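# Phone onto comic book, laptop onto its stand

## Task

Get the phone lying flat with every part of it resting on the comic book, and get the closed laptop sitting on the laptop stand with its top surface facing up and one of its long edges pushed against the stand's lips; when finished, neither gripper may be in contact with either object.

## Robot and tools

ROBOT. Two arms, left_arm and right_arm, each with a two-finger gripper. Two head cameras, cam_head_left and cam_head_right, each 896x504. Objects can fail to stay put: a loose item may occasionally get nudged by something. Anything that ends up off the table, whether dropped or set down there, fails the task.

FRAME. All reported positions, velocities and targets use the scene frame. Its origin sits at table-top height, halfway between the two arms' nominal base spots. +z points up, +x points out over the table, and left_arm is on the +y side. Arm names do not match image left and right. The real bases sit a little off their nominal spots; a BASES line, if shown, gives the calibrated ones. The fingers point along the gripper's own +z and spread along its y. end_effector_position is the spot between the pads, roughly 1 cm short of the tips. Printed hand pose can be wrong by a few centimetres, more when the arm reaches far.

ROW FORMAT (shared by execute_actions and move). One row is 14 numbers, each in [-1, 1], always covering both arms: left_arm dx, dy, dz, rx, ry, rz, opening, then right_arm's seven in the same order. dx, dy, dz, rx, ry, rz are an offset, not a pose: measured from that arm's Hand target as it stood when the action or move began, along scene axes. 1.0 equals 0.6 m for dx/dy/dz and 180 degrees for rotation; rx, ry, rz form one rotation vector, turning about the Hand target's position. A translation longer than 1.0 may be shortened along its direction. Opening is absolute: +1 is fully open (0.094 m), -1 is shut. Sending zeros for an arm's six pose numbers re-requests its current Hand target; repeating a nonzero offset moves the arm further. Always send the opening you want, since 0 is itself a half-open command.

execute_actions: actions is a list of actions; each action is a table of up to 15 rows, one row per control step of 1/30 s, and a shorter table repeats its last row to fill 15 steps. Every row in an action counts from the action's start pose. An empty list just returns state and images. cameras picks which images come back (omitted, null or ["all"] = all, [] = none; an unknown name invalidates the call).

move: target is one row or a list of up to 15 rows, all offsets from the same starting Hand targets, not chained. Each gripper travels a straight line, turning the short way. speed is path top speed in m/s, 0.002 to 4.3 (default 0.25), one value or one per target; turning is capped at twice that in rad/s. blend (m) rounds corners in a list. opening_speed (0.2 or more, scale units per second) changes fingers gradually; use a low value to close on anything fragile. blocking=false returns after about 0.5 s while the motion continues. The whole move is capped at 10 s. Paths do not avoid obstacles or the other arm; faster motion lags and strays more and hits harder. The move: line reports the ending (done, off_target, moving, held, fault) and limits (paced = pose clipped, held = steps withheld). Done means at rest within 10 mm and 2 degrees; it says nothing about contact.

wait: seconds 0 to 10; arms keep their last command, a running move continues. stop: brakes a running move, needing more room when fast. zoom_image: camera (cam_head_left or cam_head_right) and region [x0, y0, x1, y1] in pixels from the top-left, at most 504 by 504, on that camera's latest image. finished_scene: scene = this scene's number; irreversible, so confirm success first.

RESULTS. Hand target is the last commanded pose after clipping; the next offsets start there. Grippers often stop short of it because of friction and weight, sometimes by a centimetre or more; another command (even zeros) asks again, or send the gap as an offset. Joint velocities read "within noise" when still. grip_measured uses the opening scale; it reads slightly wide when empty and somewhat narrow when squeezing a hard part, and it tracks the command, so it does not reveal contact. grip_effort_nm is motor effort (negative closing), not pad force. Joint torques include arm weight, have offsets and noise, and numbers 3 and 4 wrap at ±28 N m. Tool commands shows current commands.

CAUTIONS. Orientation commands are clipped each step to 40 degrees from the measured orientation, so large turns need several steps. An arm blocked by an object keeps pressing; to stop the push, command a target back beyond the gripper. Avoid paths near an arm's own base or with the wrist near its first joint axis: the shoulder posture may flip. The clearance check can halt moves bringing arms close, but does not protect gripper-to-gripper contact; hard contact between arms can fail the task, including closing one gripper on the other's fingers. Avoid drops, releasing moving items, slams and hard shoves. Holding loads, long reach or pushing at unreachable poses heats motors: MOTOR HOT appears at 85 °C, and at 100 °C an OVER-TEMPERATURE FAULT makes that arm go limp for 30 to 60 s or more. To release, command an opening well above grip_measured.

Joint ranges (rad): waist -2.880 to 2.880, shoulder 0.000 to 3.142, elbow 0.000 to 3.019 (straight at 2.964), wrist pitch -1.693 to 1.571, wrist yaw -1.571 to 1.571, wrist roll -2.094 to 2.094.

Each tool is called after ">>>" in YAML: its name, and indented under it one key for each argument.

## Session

Scene 1 solved. On to scene 2.

>>> execute_actions:
  actions: []

>>> zoom_image:
  camera: "cam_head_left"
  region: [100, 150, 500, 450]

>>> zoom_image:
  camera: "cam_head_left"
  region: [400, 100, 800, 450]

>>> zoom_image:
  camera: "cam_head_right"
  region: [100, 150, 500, 450]

>>> zoom_image:
  camera: "cam_head_right"
  region: [400, 100, 800, 450]

Scene clock: 0.00 s.
left_arm: end_effector_position=(+0.5762, +0.0326, +0.2203) grip_measured=+1.000 grip_effort_nm=n/a end_effector_quat_wxyz=(+0.373, -0.189, +0.872, +0.255) | right_arm: end_effector_position=(+0.2773, -0.6663, +0.2408) grip_measured=+1.000 grip_effort_nm=n/a end_effector_quat_wxyz=(+0.133, +0.606, +0.784, +0.005)
Joint positions: left_arm=[-0.632 1.766 1.516 -1.115 -0.923 -0.928 0.094] | right_arm=[-0.891 1.408 1.311 -1.216 -0.069 0.44 0.094]
Joint velocities: within noise
Joint torques (N m): no reading
Motor temperatures (°C): left_arm=[22 25 33 24 28 24 27] | right_arm=[26 34 34 25 24 23 26]
Heat: left arm: hottest elbow 33 °C; right arm: hottest shoulder 34 °C.
Hand target: left_arm +0.5823, +0.0284, +0.2385; +0.386, -0.198, +0.868, +0.242 | right_arm +0.2820, -0.6720, +0.2484; +0.142, +0.605, +0.783, +0.003
Tool commands: left_gripper/opening=+1.0 right_gripper/opening=+1.0

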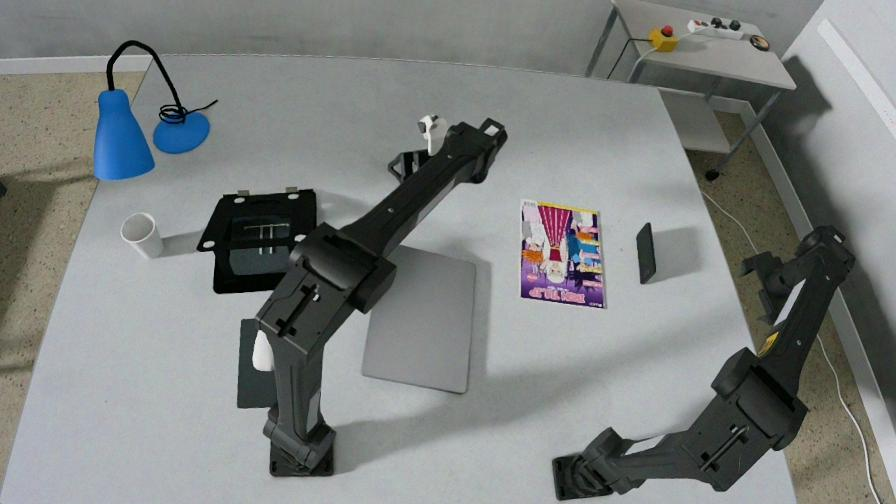

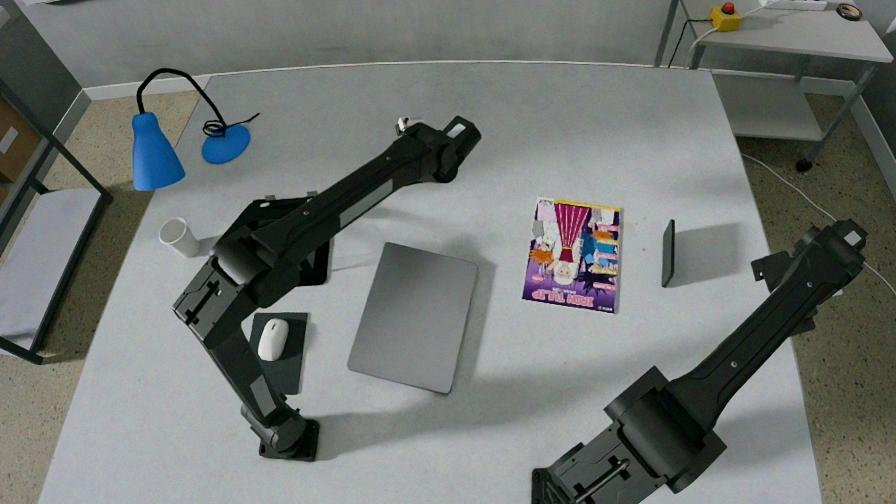

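Scaled by 1.260.

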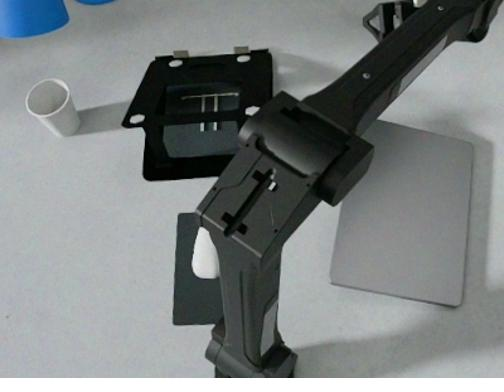

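Scaled by 1.260.

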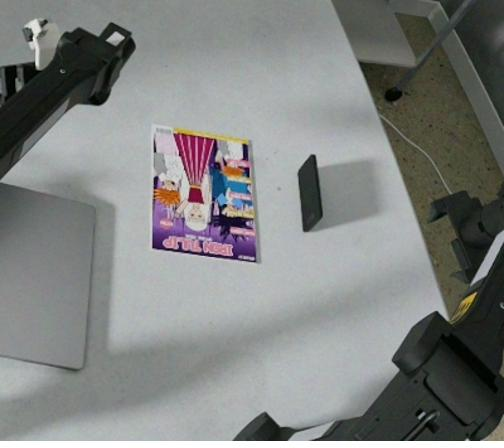

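Scaled by 1.260.

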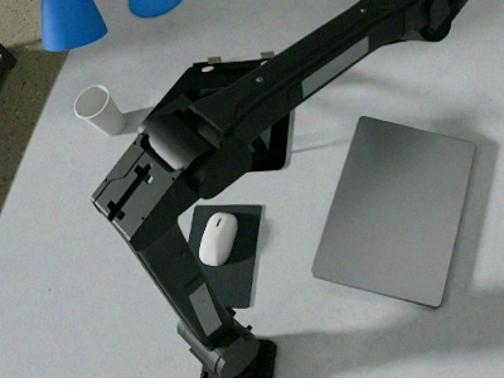

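Scaled by 1.260.

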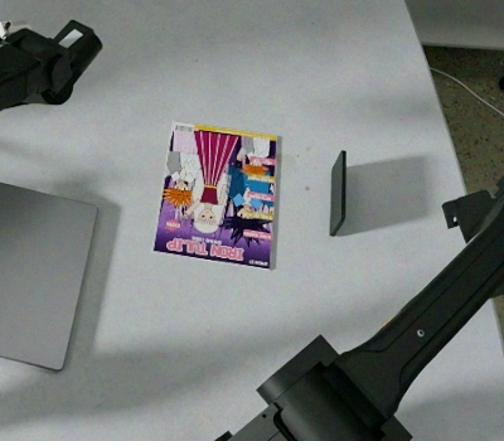

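>>> zoom_image:
  camera: "cam_head_right"
  region: [335, 230, 435, 400]

>>> zoom_image:
  camera: "cam_head_left"
  region: [350, 300, 480, 400]

>>> zoom_image:
  camera: "cam_head_right"
  region: [400, 240, 500, 400]

Scaled by 2.965.

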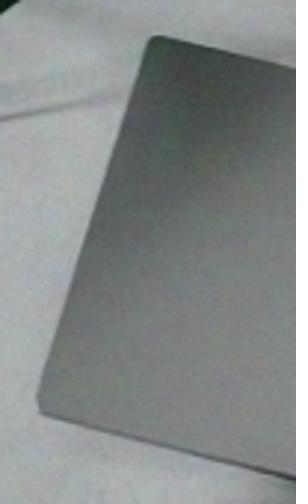

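Scaled by 3.877.

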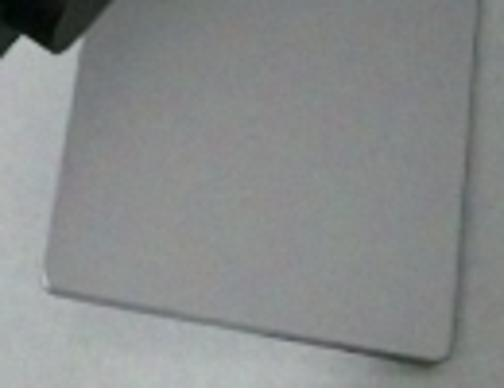

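Scaled by 3.150.

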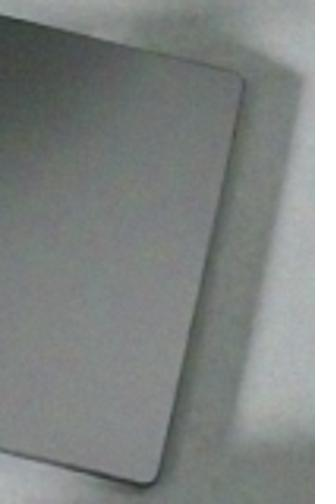

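>>> move:
  target: [-0.637,0.653,0.02,-0.161,0.257,-0.132,-1,0.398,0.167,-0.13,0.001,0.097,0.393,1]
  speed: 0.3

>>> zoom_image:
  camera: "cam_head_left"
  region: [600, 150, 720, 290]

>>> zoom_image:
  camera: "cam_head_right"
  region: [620, 150, 740, 290]

>>> zoom_image:
  camera: "cam_head_left"
  region: [340, 220, 510, 410]

Scene clock: 21.03 s.
left_arm: end_effector_position=(+0.1930, +0.4085, +0.2295) grip_measured=-0.981 grip_effort_nm=-1.004 end_effector_quat_wxyz=(-0.015, +0.002, +1.000, -0.014) | right_arm: end_effector_position=(+0.5045, -0.5672, +0.1685) grip_measured=+1.000 grip_effort_nm=-0.017 end_effector_quat_wxyz=(-0.005, +0.043, +0.999, +0.002)
Joint positions: left_arm=[0.767 0.96 0.948 -1.6 -0.003 0.8 0.001] | right_arm=[-0.455 1.923 1.796 -1.455 0.001 -0.364 0.094]
Joint velocities: within noise
Joint torques (N m): left_arm=[-0.32 -5.71 15.47 -0.09 0.16 0.1] | right_arm=[0.79 -20.37 12.93 -0.2 0.07 0.08]
Motor temperatures (°C): left_arm=[22 27 35 24 28 24 27] | right_arm=[26 35 40 25 24 23 26]
Heat: left arm: hottest elbow 35 °C; right arm: hottest elbow 40 °C.
Hand target: left_arm +0.2001, +0.4202, +0.2505; +0.001, +0.000, +1.000, +0.000 | right_arm +0.5208, -0.5719, +0.1705; +0.000, +0.036, +0.999, -0.001
Off the commanded pose: left_arm 0.025 m, 2 deg | right_arm 0.017 m, 1 deg.
move: off_target (left_arm, right_arm)

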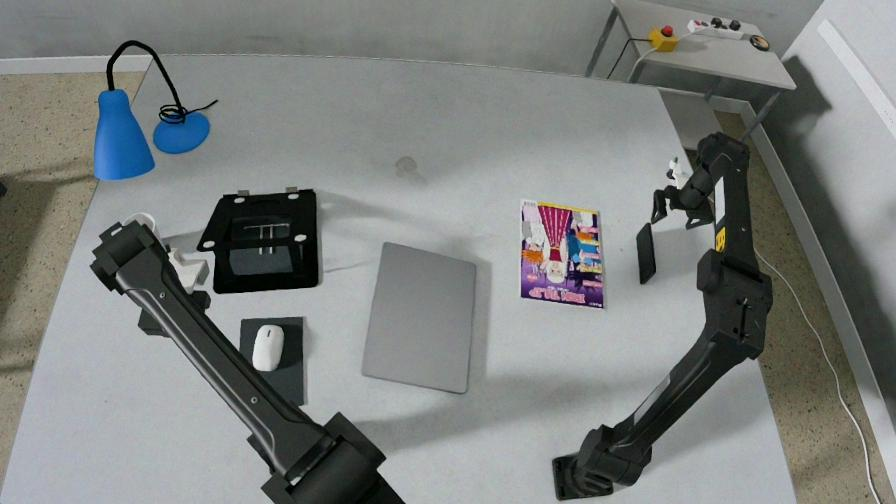

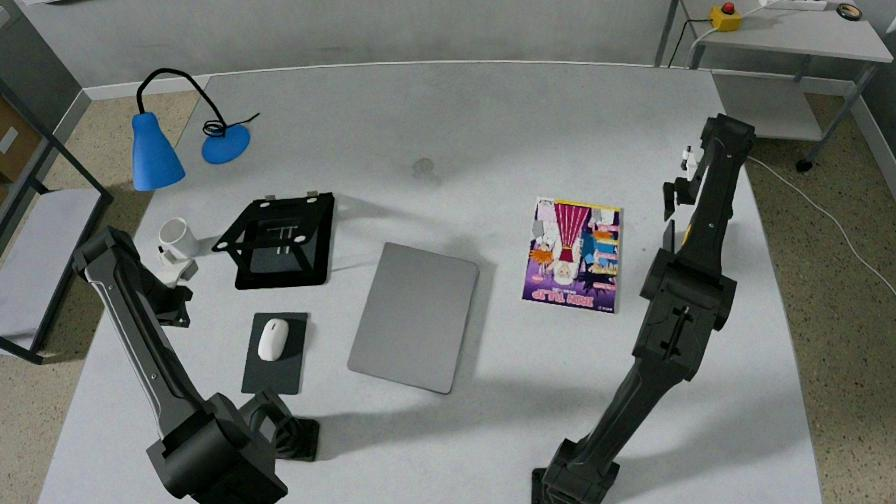

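Scaled by 3.600.

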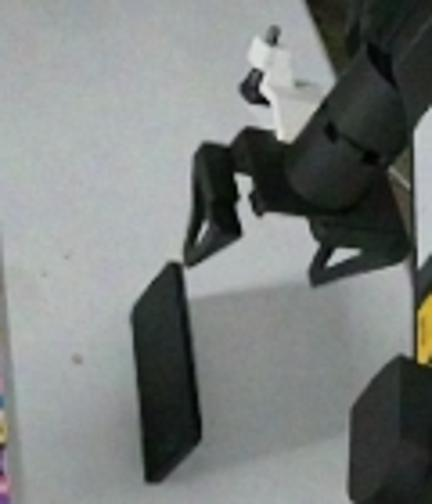

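Scaled by 3.600.

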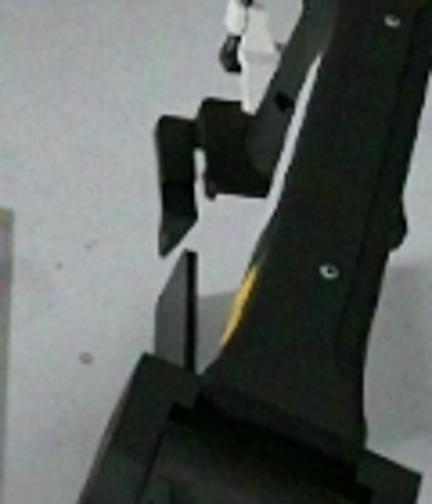

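Scaled by 2.653.

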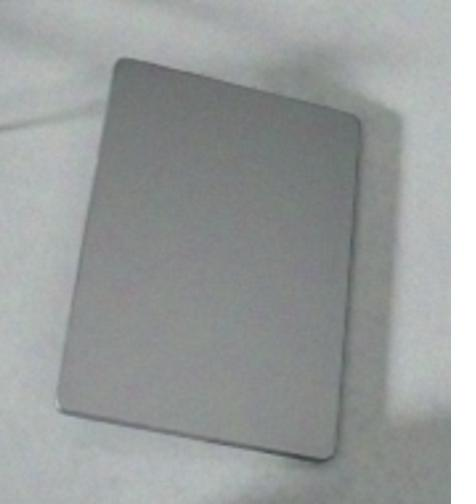

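>>> move:
  target: [0,0,0,0,0,0,-1,-0.015,-0.035,-0.12,0,0,0,1]
  speed: 0.15

>>> zoom_image:
  camera: "cam_head_left"
  region: [600, 170, 720, 310]

>>> zoom_image:
  camera: "cam_head_right"
  region: [620, 170, 740, 310]

Scene clock: 28.00 s.
left_arm: end_effector_position=(+0.1930, +0.4084, +0.2295) grip_measured=-0.981 grip_effort_nm=-1.004 end_effector_quat_wxyz=(-0.015, +0.002, +1.000, -0.014) | right_arm: end_effector_position=(+0.5139, -0.5877, +0.1177) grip_measured=+1.000 grip_effort_nm=-0.012 end_effector_quat_wxyz=(+0.011, +0.036, +0.999, -0.005)
Joint positions: left_arm=[0.767 0.96 0.948 -1.6 -0.003 0.8 0.001] | right_arm=[-0.478 1.973 1.738 -1.312 0.001 -0.401 0.094]
Joint velocities: within noise
Joint torques (N m): left_arm=[-0.03 -5.13 15.36 -0.1 0.17 0.11] | right_arm=[-0.15 -21.83 8.06 0.61 0.06 0.05]
Motor temperatures (°C): left_arm=[22 27 37 24 28 24 28] | right_arm=[26 37 40 25 24 23 26]
Heat: left arm: hottest elbow 37 °C; right arm: hottest elbow 40 °C.
Hand target: left_arm +0.2001, +0.4201, +0.2505; +0.001, +0.000, +1.000, +0.000 | right_arm +0.5118, -0.5928, +0.0983; +0.000, +0.036, +0.999, -0.001
Off the commanded pose: left_arm 0.025 m, 2 deg | right_arm 0.020 m, 1 deg.
move: off_target (left_arm, right_arm)

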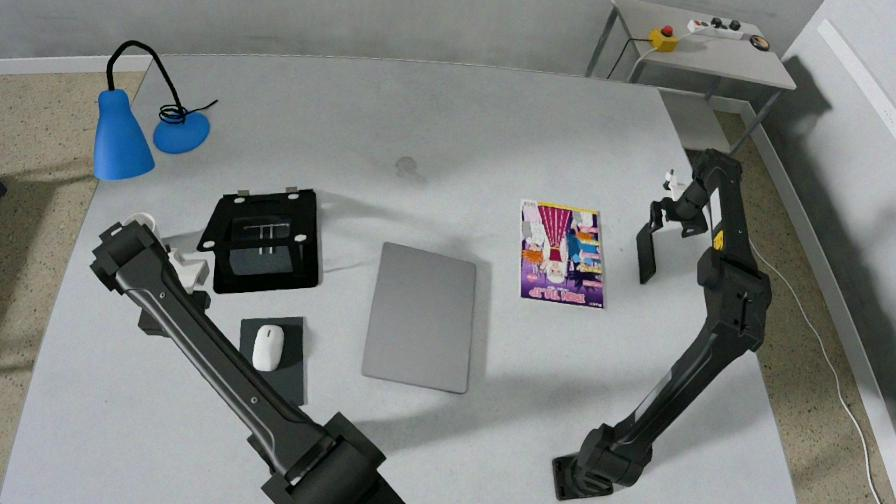

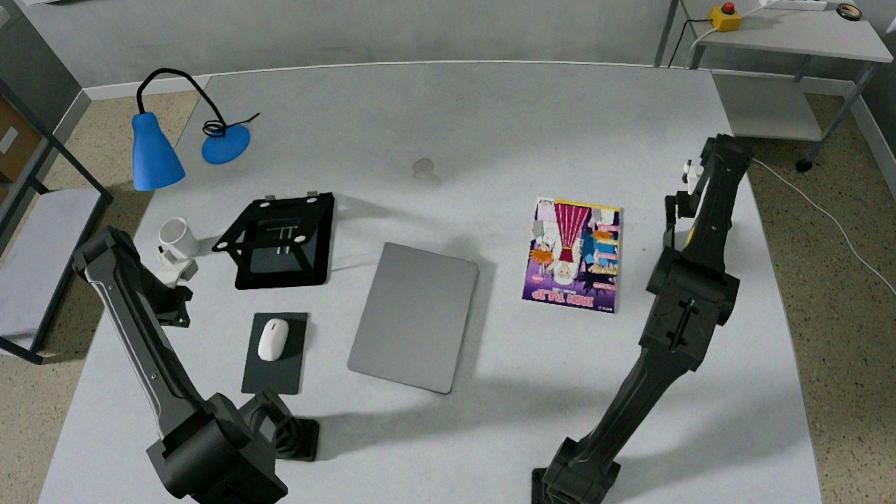

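Scaled by 3.600.

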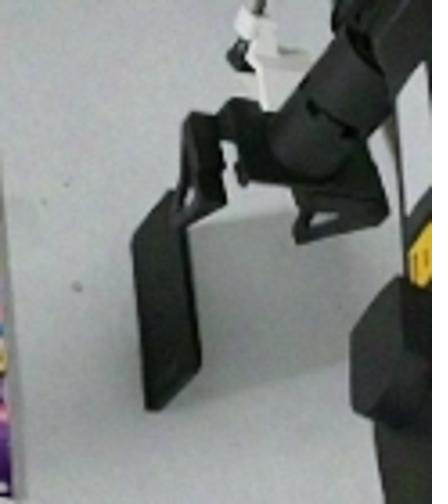

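Scaled by 3.600.

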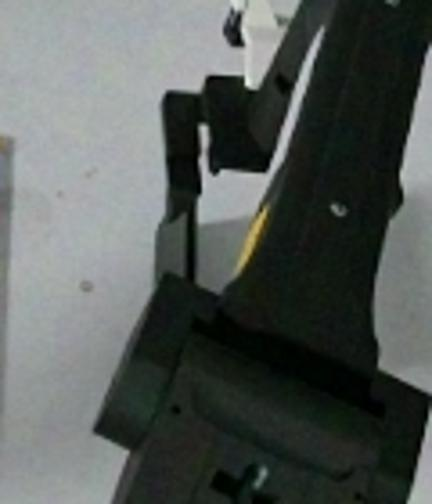

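>>> move:
  target: [0,0,0,0,0,0,-1,-0.01,0.016,-0.05,0,0,0,1]
  speed: 0.12

>>> zoom_image:
  camera: "cam_head_left"
  region: [600, 170, 720, 310]

>>> zoom_image:
  camera: "cam_head_right"
  region: [620, 170, 740, 310]

Scene clock: 32.87 s.
left_arm: end_effector_position=(+0.1930, +0.4084, +0.2295) grip_measured=-0.981 grip_effort_nm=-1.004 end_effector_quat_wxyz=(-0.015, +0.002, +1.000, -0.014) | right_arm: end_effector_position=(+0.5085, -0.5849, +0.0900) grip_measured=+1.000 grip_effort_nm=-0.012 end_effector_quat_wxyz=(+0.014, +0.036, +0.999, -0.007)
Joint positions: left_arm=[0.767 0.96 0.948 -1.6 -0.003 0.801 0.001] | right_arm=[-0.478 1.973 1.662 -1.229 0.001 -0.401 0.094]
Joint velocities: within noise
Joint torques (N m): left_arm=[-0.5 -4.54 15.45 -0.05 0.15 0.09] | right_arm=[0.5 -21.36 7.36 0.42 0.07 0.17]
Motor temperatures (°C): left_arm=[22 27 38 24 28 24 28] | right_arm=[26 37 40 25 24 23 26]
Heat: left arm: hottest elbow 38 °C; right arm: hottest elbow 40 °C.
Hand target: left_arm +0.2001, +0.4201, +0.2505; +0.001, +0.000, +1.000, +0.000 | right_arm +0.5059, -0.5832, +0.0684; +0.000, +0.036, +0.999, -0.001
Off the commanded pose: left_arm 0.025 m, 2 deg | right_arm 0.022 m, 2 deg.
move: off_target (left_arm, right_arm)

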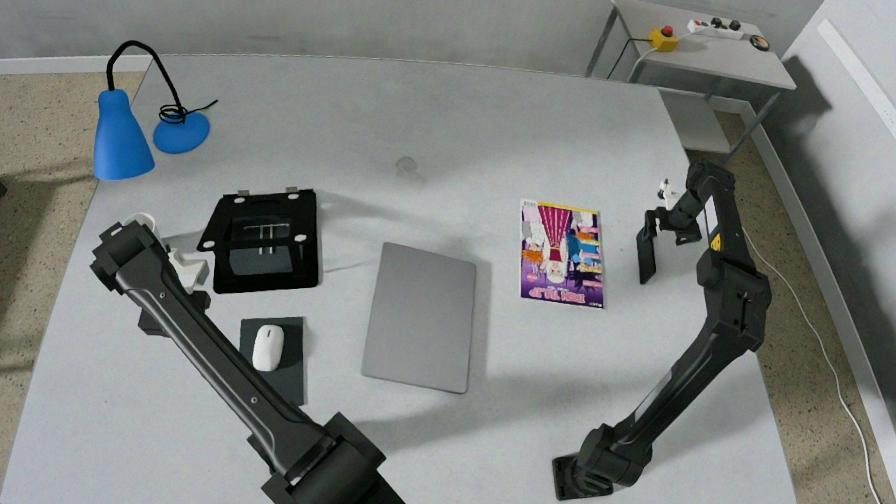

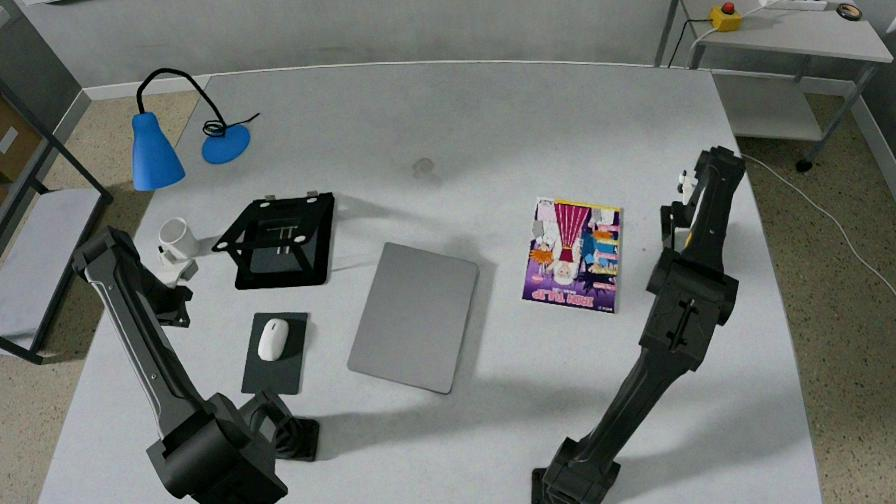

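Scaled by 3.600.

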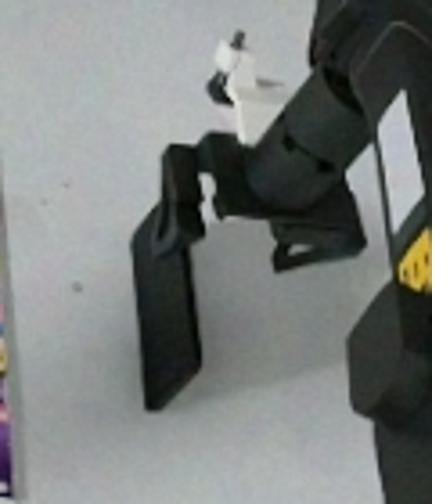

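Scaled by 3.600.

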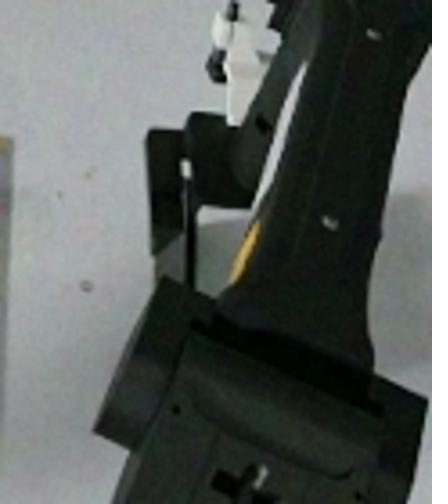

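>>> move:
  target:
    - [0,0,0,0,0,0,-1,0,0.01,-0.058,0,0,0,1]
  speed: 0.1

>>> move:
  target: [0,0,0,0,0,0,-1,0,0,0,0,0,0,-0.95]
  opening_speed: 0.5

>>> zoom_image:
  camera: "cam_head_left"
  region: [600, 170, 720, 310]

>>> zoom_image:
  camera: "cam_head_right"
  region: [620, 170, 740, 310]

Scene clock: 38.00 s.
left_arm: end_effector_position=(+0.1930, +0.4084, +0.2295) grip_measured=-0.981 grip_effort_nm=-1.004 end_effector_quat_wxyz=(-0.015, +0.002, +1.000, -0.014) | right_arm: end_effector_position=(+0.5069, -0.5841, +0.0584) grip_measured=+1.000 grip_effort_nm=-0.012 end_effector_quat_wxyz=(+0.016, +0.037, +0.999, -0.008)
Joint positions: left_arm=[0.767 0.96 0.948 -1.6 -0.003 0.801 0.001] | right_arm=[-0.478 1.994 1.608 -1.149 0.001 -0.399 0.094]
Joint velocities: within noise
Joint torques (N m): left_arm=[0.09 -5.07 15.43 -0.14 0.2 0.05] | right_arm=[1.08 -21.3 7.24 0.49 0.08 0.22]
Motor temperatures (°C): left_arm=[22 26 39 24 28 24 28] | right_arm=[26 37 40 25 24 23 26]
Heat: left arm: hottest elbow 39 °C; right arm: hottest elbow 40 °C.
Hand target: left_arm +0.2001, +0.4201, +0.2505; +0.001, +0.000, +1.000, +0.000 | right_arm +0.5059, -0.5772, +0.0337; +0.000, +0.036, +0.999, -0.001
Off the commanded pose: left_arm 0.025 m, 2 deg | right_arm 0.026 m, 2 deg.
move: off_target (left_arm, right_arm)

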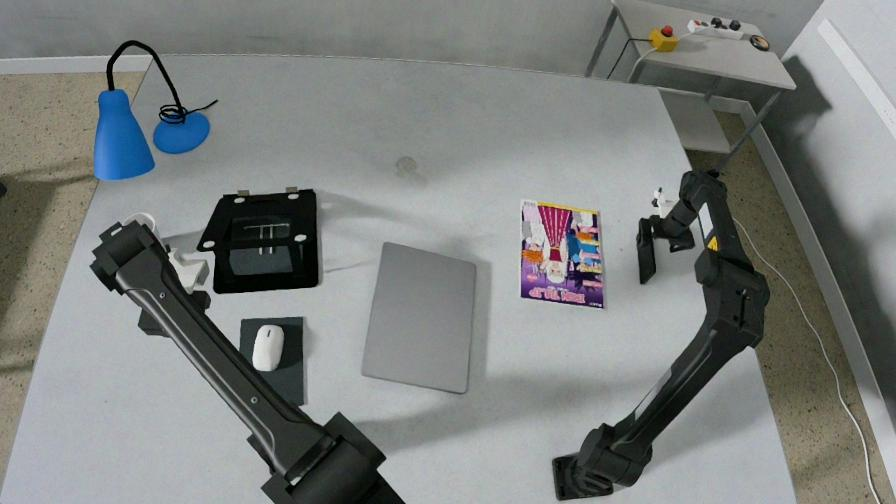

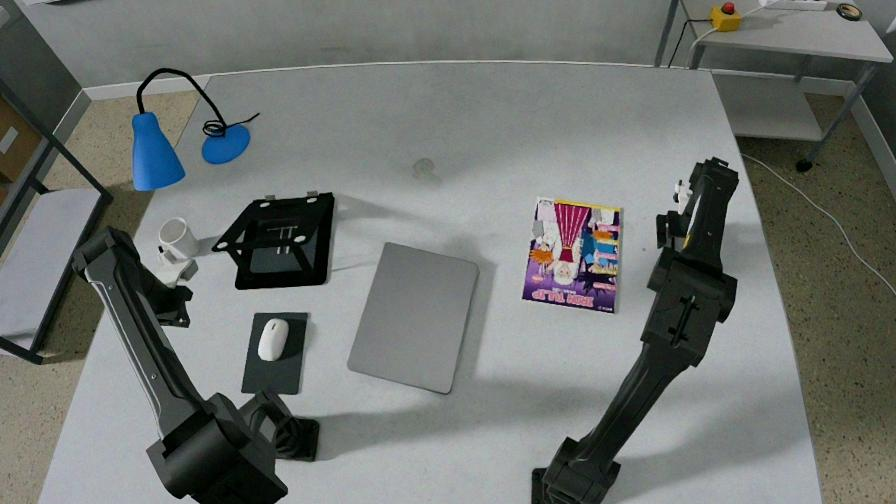

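Scene clock: 42.10 s.
left_arm: end_effector_position=(+0.1930, +0.4084, +0.2295) grip_measured=-0.981 grip_effort_nm=-1.004 end_effector_quat_wxyz=(-0.015, +0.002, +1.000, -0.014) | right_arm: end_effector_position=(+0.5106, -0.5779, +0.0588) grip_measured=-0.845 grip_effort_nm=-1.013 end_effector_quat_wxyz=(+0.018, +0.033, +0.999, -0.006)
Joint positions: left_arm=[0.767 0.96 0.948 -1.6 -0.003 0.801 0.001] | right_arm=[-0.468 1.993 1.608 -1.147 -0.004 -0.396 0.007]
Joint velocities: within noise
Joint torques (N m): left_arm=[-0.85 -4.42 15.5 -0.14 0.12 0.08] | right_arm=[0.44 -20.84 7.32 0.5 0.23 0.21]
Motor temperatures (°C): left_arm=[22 26 40 24 28 24 28] | right_arm=[26 37 40 25 24 23 26]
Heat: left arm: hottest elbow 40 °C; right arm: hottest elbow 40 °C.
Hand target: left_arm +0.2001, +0.4201, +0.2505; +0.001, +0.000, +1.000, +0.000 | right_arm +0.5059, -0.5771, +0.0337; +0.000, +0.036, +0.999, -0.001
Off the commanded pose: left_arm 0.025 m, 2 deg | right_arm 0.026 m, 2 deg.
move: off_target (left_arm, right_arm)

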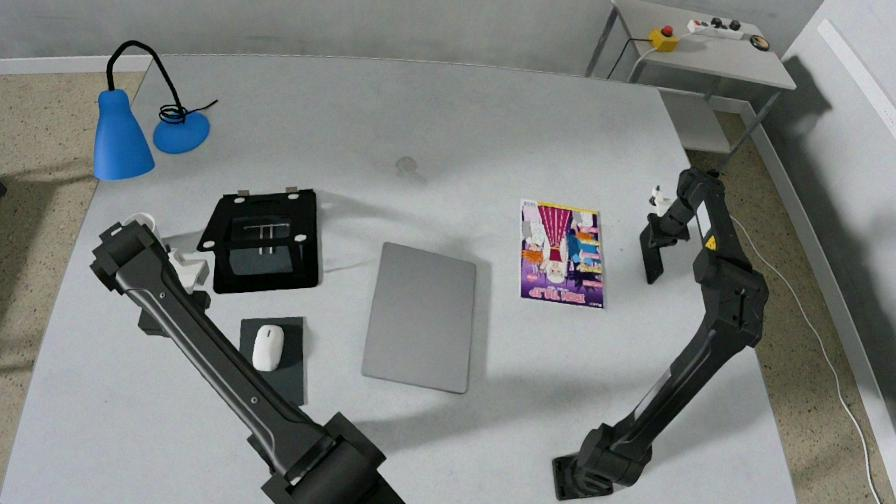

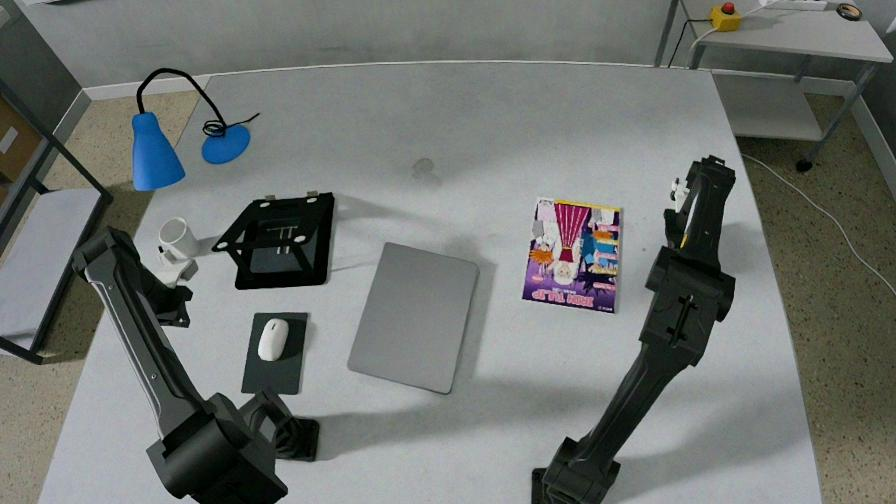

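Scaled by 3.600.

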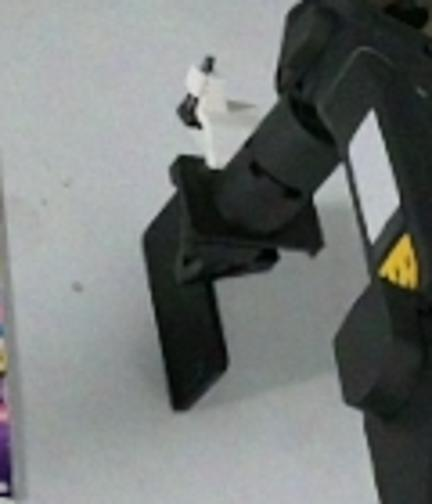

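Scaled by 3.600.

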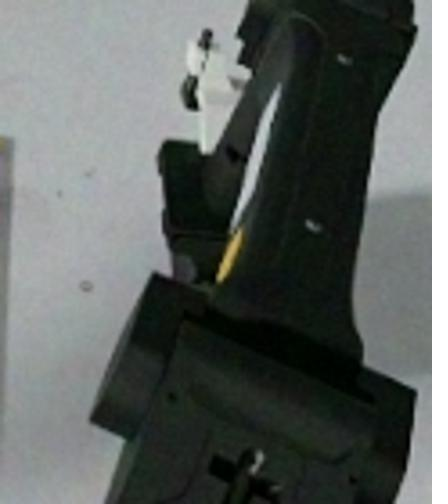

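>>> move:
  target:
    - [0,0,0,0,0,0,-1,0,0,0.2,0,0,0,-0.95]
    - [0,0,0,0,0,0,-1,0.025,0.425,0.2,0.277,-0.019,-0.017,-0.95]
    - [0,0,0,0,0,0,-1,0.025,0.425,0.05,0.277,-0.019,-0.017,-0.95]
  blend: 0.03

>>> zoom_image:
  camera: "cam_head_left"
  region: [490, 170, 670, 330]

>>> zoom_image:
  camera: "cam_head_right"
  region: [500, 170, 680, 330]

Scene clock: 51.73 s.
left_arm: end_effector_position=(+0.1930, +0.4084, +0.2295) grip_measured=-0.981 grip_effort_nm=-1.004 end_effector_quat_wxyz=(-0.015, +0.002, +1.000, -0.014) | right_arm: end_effector_position=(+0.5203, -0.3267, +0.0698) grip_measured=-0.846 grip_effort_nm=-1.038 end_effector_quat_wxyz=(+0.019, +0.056, +0.907, +0.417)
Joint positions: left_arm=[0.767 0.96 0.948 -1.6 -0.003 0.801 0.001] | right_arm=[-0.273 1.994 1.463 -1.224 -0.847 -0.228 0.007]
Joint velocities: within noise
Joint torques (N m): left_arm=[0.03 -4.66 15.66 -0.18 0.11 0.04] | right_arm=[0.91 -20.37 7.09 0.13 -0.69 0.18]
Motor temperatures (°C): left_arm=[22 26 41 24 28 24 28] | right_arm=[26 38 40 25 24 23 26]
Heat: left arm: hottest elbow 41 °C; right arm: hottest elbow 40 °C.
Hand target: left_arm +0.2001, +0.4201, +0.2505; +0.001, +0.000, +1.000, +0.000 | right_arm +0.5209, -0.3221, +0.0637; +0.014, +0.059, +0.905, +0.421
Off the commanded pose: left_arm 0.025 m, 2 deg | right_arm 0.008 m, 1 deg.
move: off_target (left_arm)

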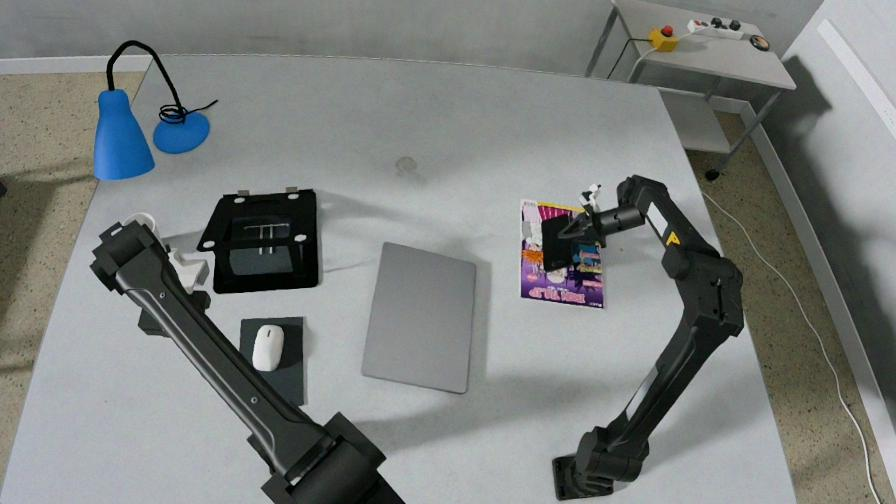

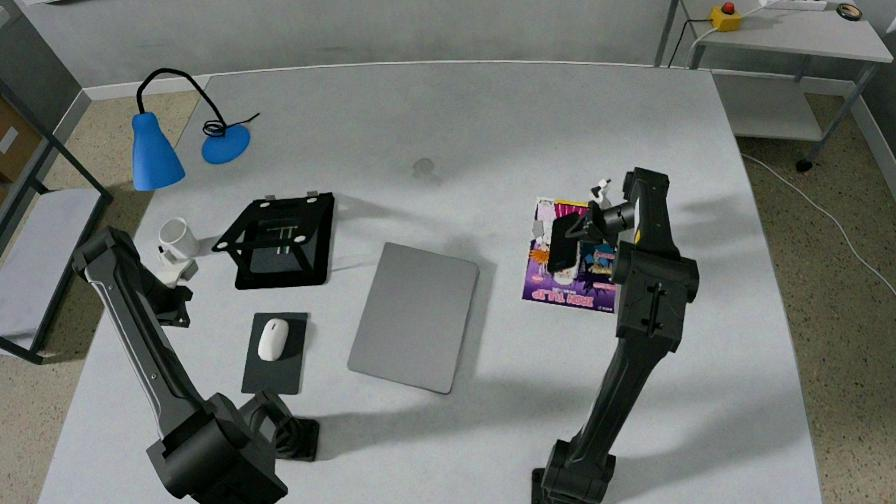

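Scaled by 2.800.

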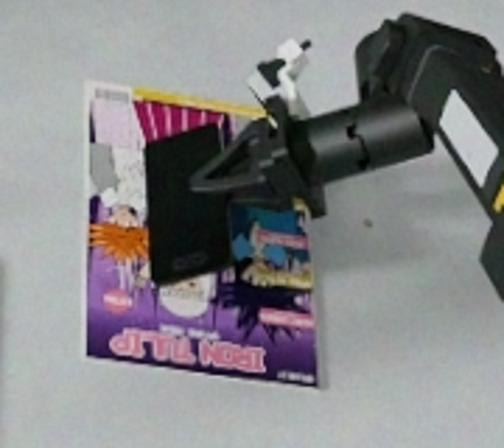

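Scaled by 2.800.

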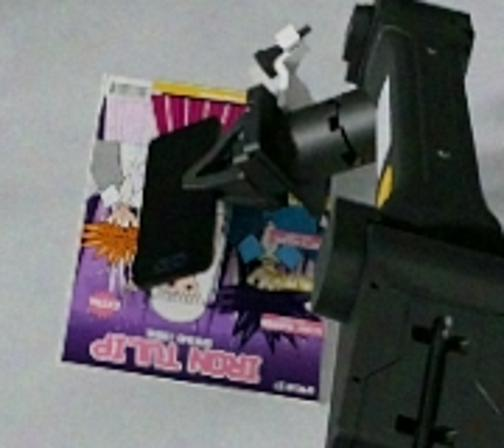

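>>> move:
  target: [0,0,0,0,0,0,-1,-0.018,-0.027,-0.05,0,0,0,-0.95]
  speed: 0.08

>>> zoom_image:
  camera: "cam_head_left"
  region: [490, 170, 670, 330]

>>> zoom_image:
  camera: "cam_head_right"
  region: [500, 170, 680, 330]

Scene clock: 55.43 s.
left_arm: end_effector_position=(+0.1930, +0.4084, +0.2295) grip_measured=-0.981 grip_effort_nm=-1.004 end_effector_quat_wxyz=(-0.015, +0.002, +1.000, -0.014) | right_arm: end_effector_position=(+0.5137, -0.3325, +0.0498) grip_measured=-0.846 grip_effort_nm=-1.038 end_effector_quat_wxyz=(+0.022, +0.049, +0.906, +0.419)
Joint positions: left_arm=[0.767 0.96 0.948 -1.6 -0.003 0.801 0.001] | right_arm=[-0.287 2.015 1.434 -1.192 -0.848 -0.266 0.007]
Joint velocities: within noise
Joint torques (N m): left_arm=[-0.09 -5.25 15.43 -0.1 0.12 0.06] | right_arm=[-0.5 -19.37 6.61 0.12 -0.45 0.06]
Motor temperatures (°C): left_arm=[22 26 42 24 28 24 28] | right_arm=[26 38 40 25 24 23 27]
Heat: left arm: hottest elbow 42 °C; right arm: hottest elbow 40 °C.
Hand target: left_arm +0.2001, +0.4201, +0.2505; +0.001, +0.000, +1.000, +0.000 | right_arm +0.5101, -0.3383, +0.0338; +0.014, +0.059, +0.905, +0.421
Off the commanded pose: left_arm 0.025 m, 2 deg | right_arm 0.017 m, 2 deg.
move: off_target (left_arm, right_arm)

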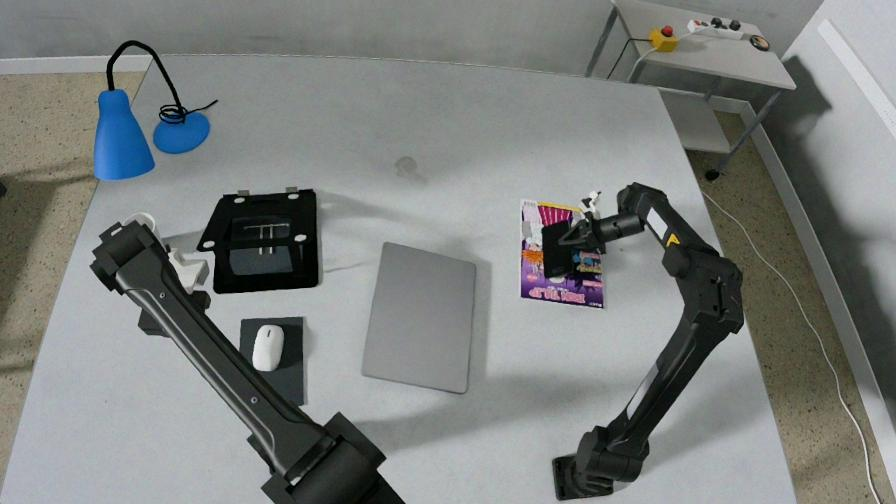

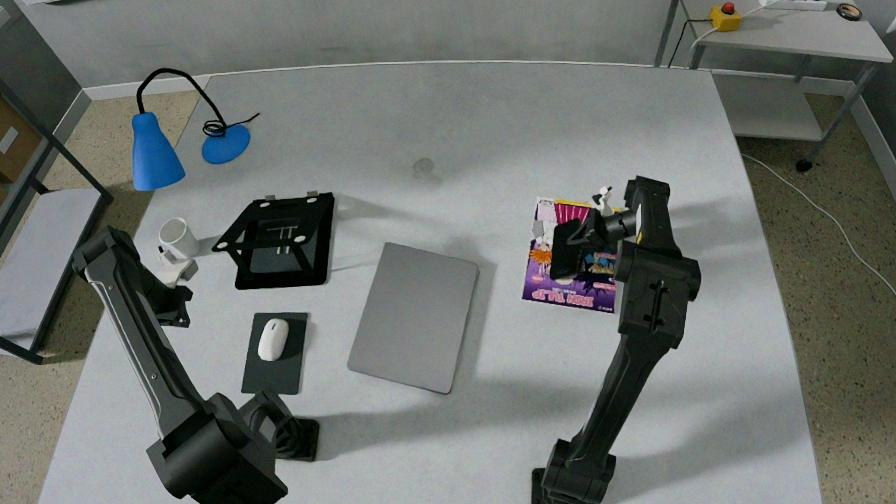

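Scaled by 2.800.

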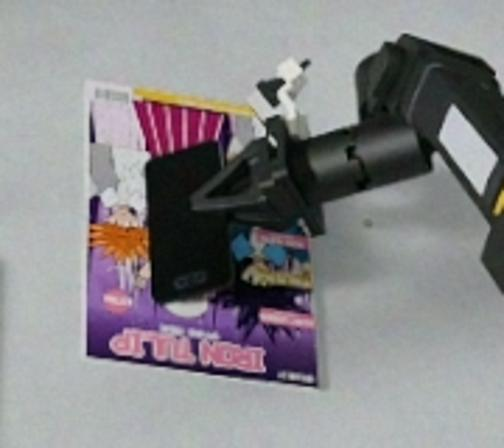

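Scaled by 2.800.

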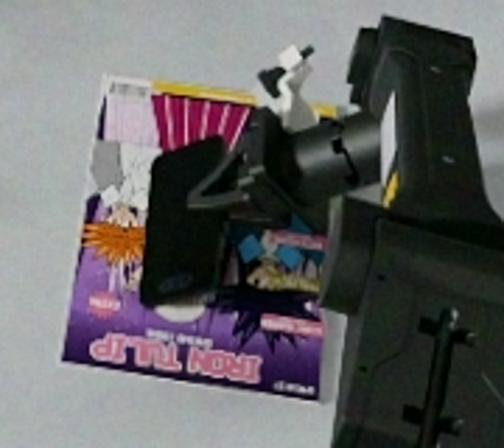

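>>> move:
  target: [0,0,0,0,0,0,-1,0,0,-0.022,0,0,0,-0.95]
  speed: 0.05
  cameras: []

>>> move:
  target: [0,0,0,0,0,0,-1,0,0,0,0,0,0,-0.3]
  opening_speed: 0.2

>>> zoom_image:
  camera: "cam_head_left"
  region: [490, 170, 670, 330]

>>> zoom_image:
  camera: "cam_head_right"
  region: [500, 170, 680, 330]

Scene clock: 58.63 s.
left_arm: end_effector_position=(+0.1930, +0.4084, +0.2295) grip_measured=-0.981 grip_effort_nm=-1.009 end_effector_quat_wxyz=(-0.015, +0.002, +1.000, -0.014) | right_arm: end_effector_position=(+0.5179, -0.3336, +0.0481) grip_measured=-0.846 grip_effort_nm=-1.038 end_effector_quat_wxyz=(+0.033, +0.042, +0.907, +0.417)
Joint positions: left_arm=[0.767 0.96 0.948 -1.6 -0.003 0.801 0.001] | right_arm=[-0.287 2.017 1.434 -1.168 -0.849 -0.27 0.007]
Joint velocities: within noise
Joint torques (N m): left_arm=[-0.5 -5.3 15.45 -0.1 0.19 0.08] | right_arm=[-0.44 -18.96 5.83 0.36 -0.44 0.11]
Motor temperatures (°C): left_arm=[22 26 42 24 28 24 28] | right_arm=[26 38 40 25 24 23 27]
Heat: left arm: hottest elbow 42 °C; right arm: hottest elbow 40 °C.
Hand target: left_arm +0.2001, +0.4201, +0.2505; +0.001, +0.000, +1.000, +0.000 | right_arm +0.5102, -0.3383, +0.0205; +0.014, +0.058, +0.905, +0.421
Off the commanded pose: left_arm 0.025 m, 2 deg | right_arm 0.029 m, 3 deg.
move: off_target (left_arm, right_arm)
No camera images: "cameras" was empty.

Scene clock: 62.17 s.
left_arm: end_effector_position=(+0.1930, +0.4084, +0.2295) grip_measured=-0.981 grip_effort_nm=-1.009 end_effector_quat_wxyz=(-0.015, +0.002, +1.000, -0.014) | right_arm: end_effector_position=(+0.5173, -0.3349, +0.0420) grip_measured=-0.302 grip_effort_nm=0.066 end_effector_quat_wxyz=(+0.029, +0.045, +0.907, +0.417)
Joint positions: left_arm=[0.767 0.96 0.948 -1.6 -0.003 0.801 0.001] | right_arm=[-0.289 2.029 1.434 -1.165 -0.847 -0.27 0.033]
Joint velocities: within noise
Joint torques (N m): left_arm=[-0.5 -4.42 15.64 -0.08 0.18 0.09] | right_arm=[-0.32 -20.01 5.83 0.14 -0.46 0.12]
Motor temperatures (°C): left_arm=[22 26 42 24 28 24 28] | right_arm=[26 38 40 25 24 23 27]
Heat: left arm: hottest elbow 42 °C; right arm: hottest elbow 40 °C.
Hand target: left_arm +0.2001, +0.4201, +0.2505; +0.001, +0.000, +1.000, +0.000 | right_arm +0.5102, -0.3384, +0.0205; +0.014, +0.059, +0.905, +0.421
Off the commanded pose: left_arm 0.025 m, 2 deg | right_arm 0.023 m, 2 deg.
move: off_target (left_arm, right_arm)

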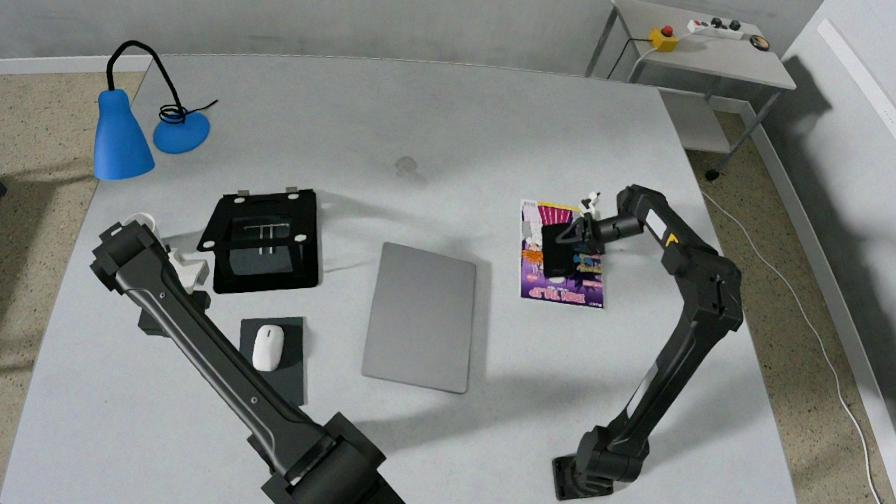

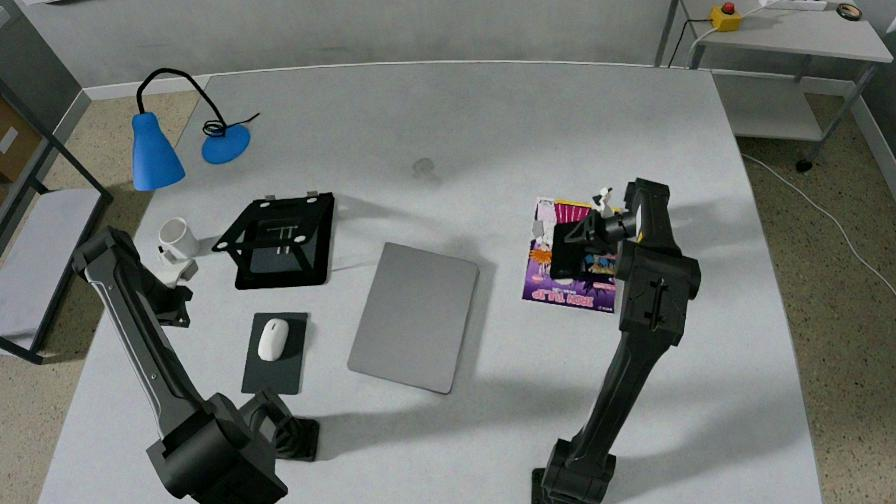

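Scaled by 2.800.

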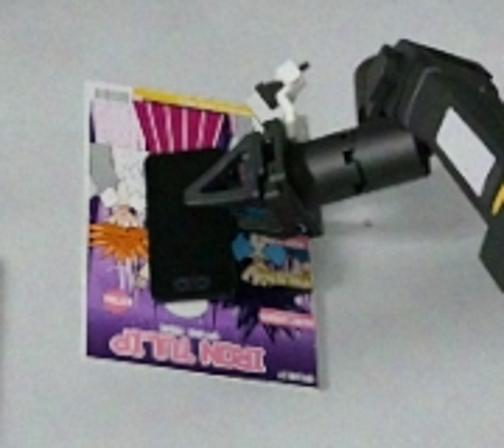

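Scaled by 2.800.

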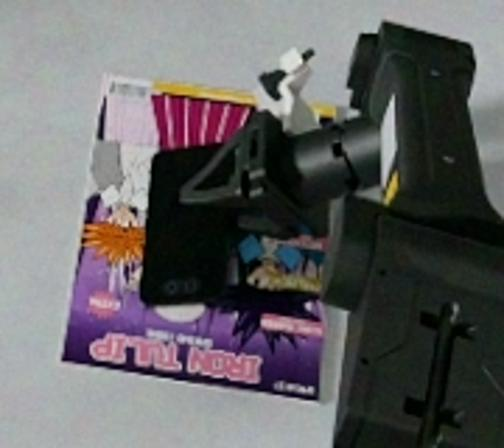

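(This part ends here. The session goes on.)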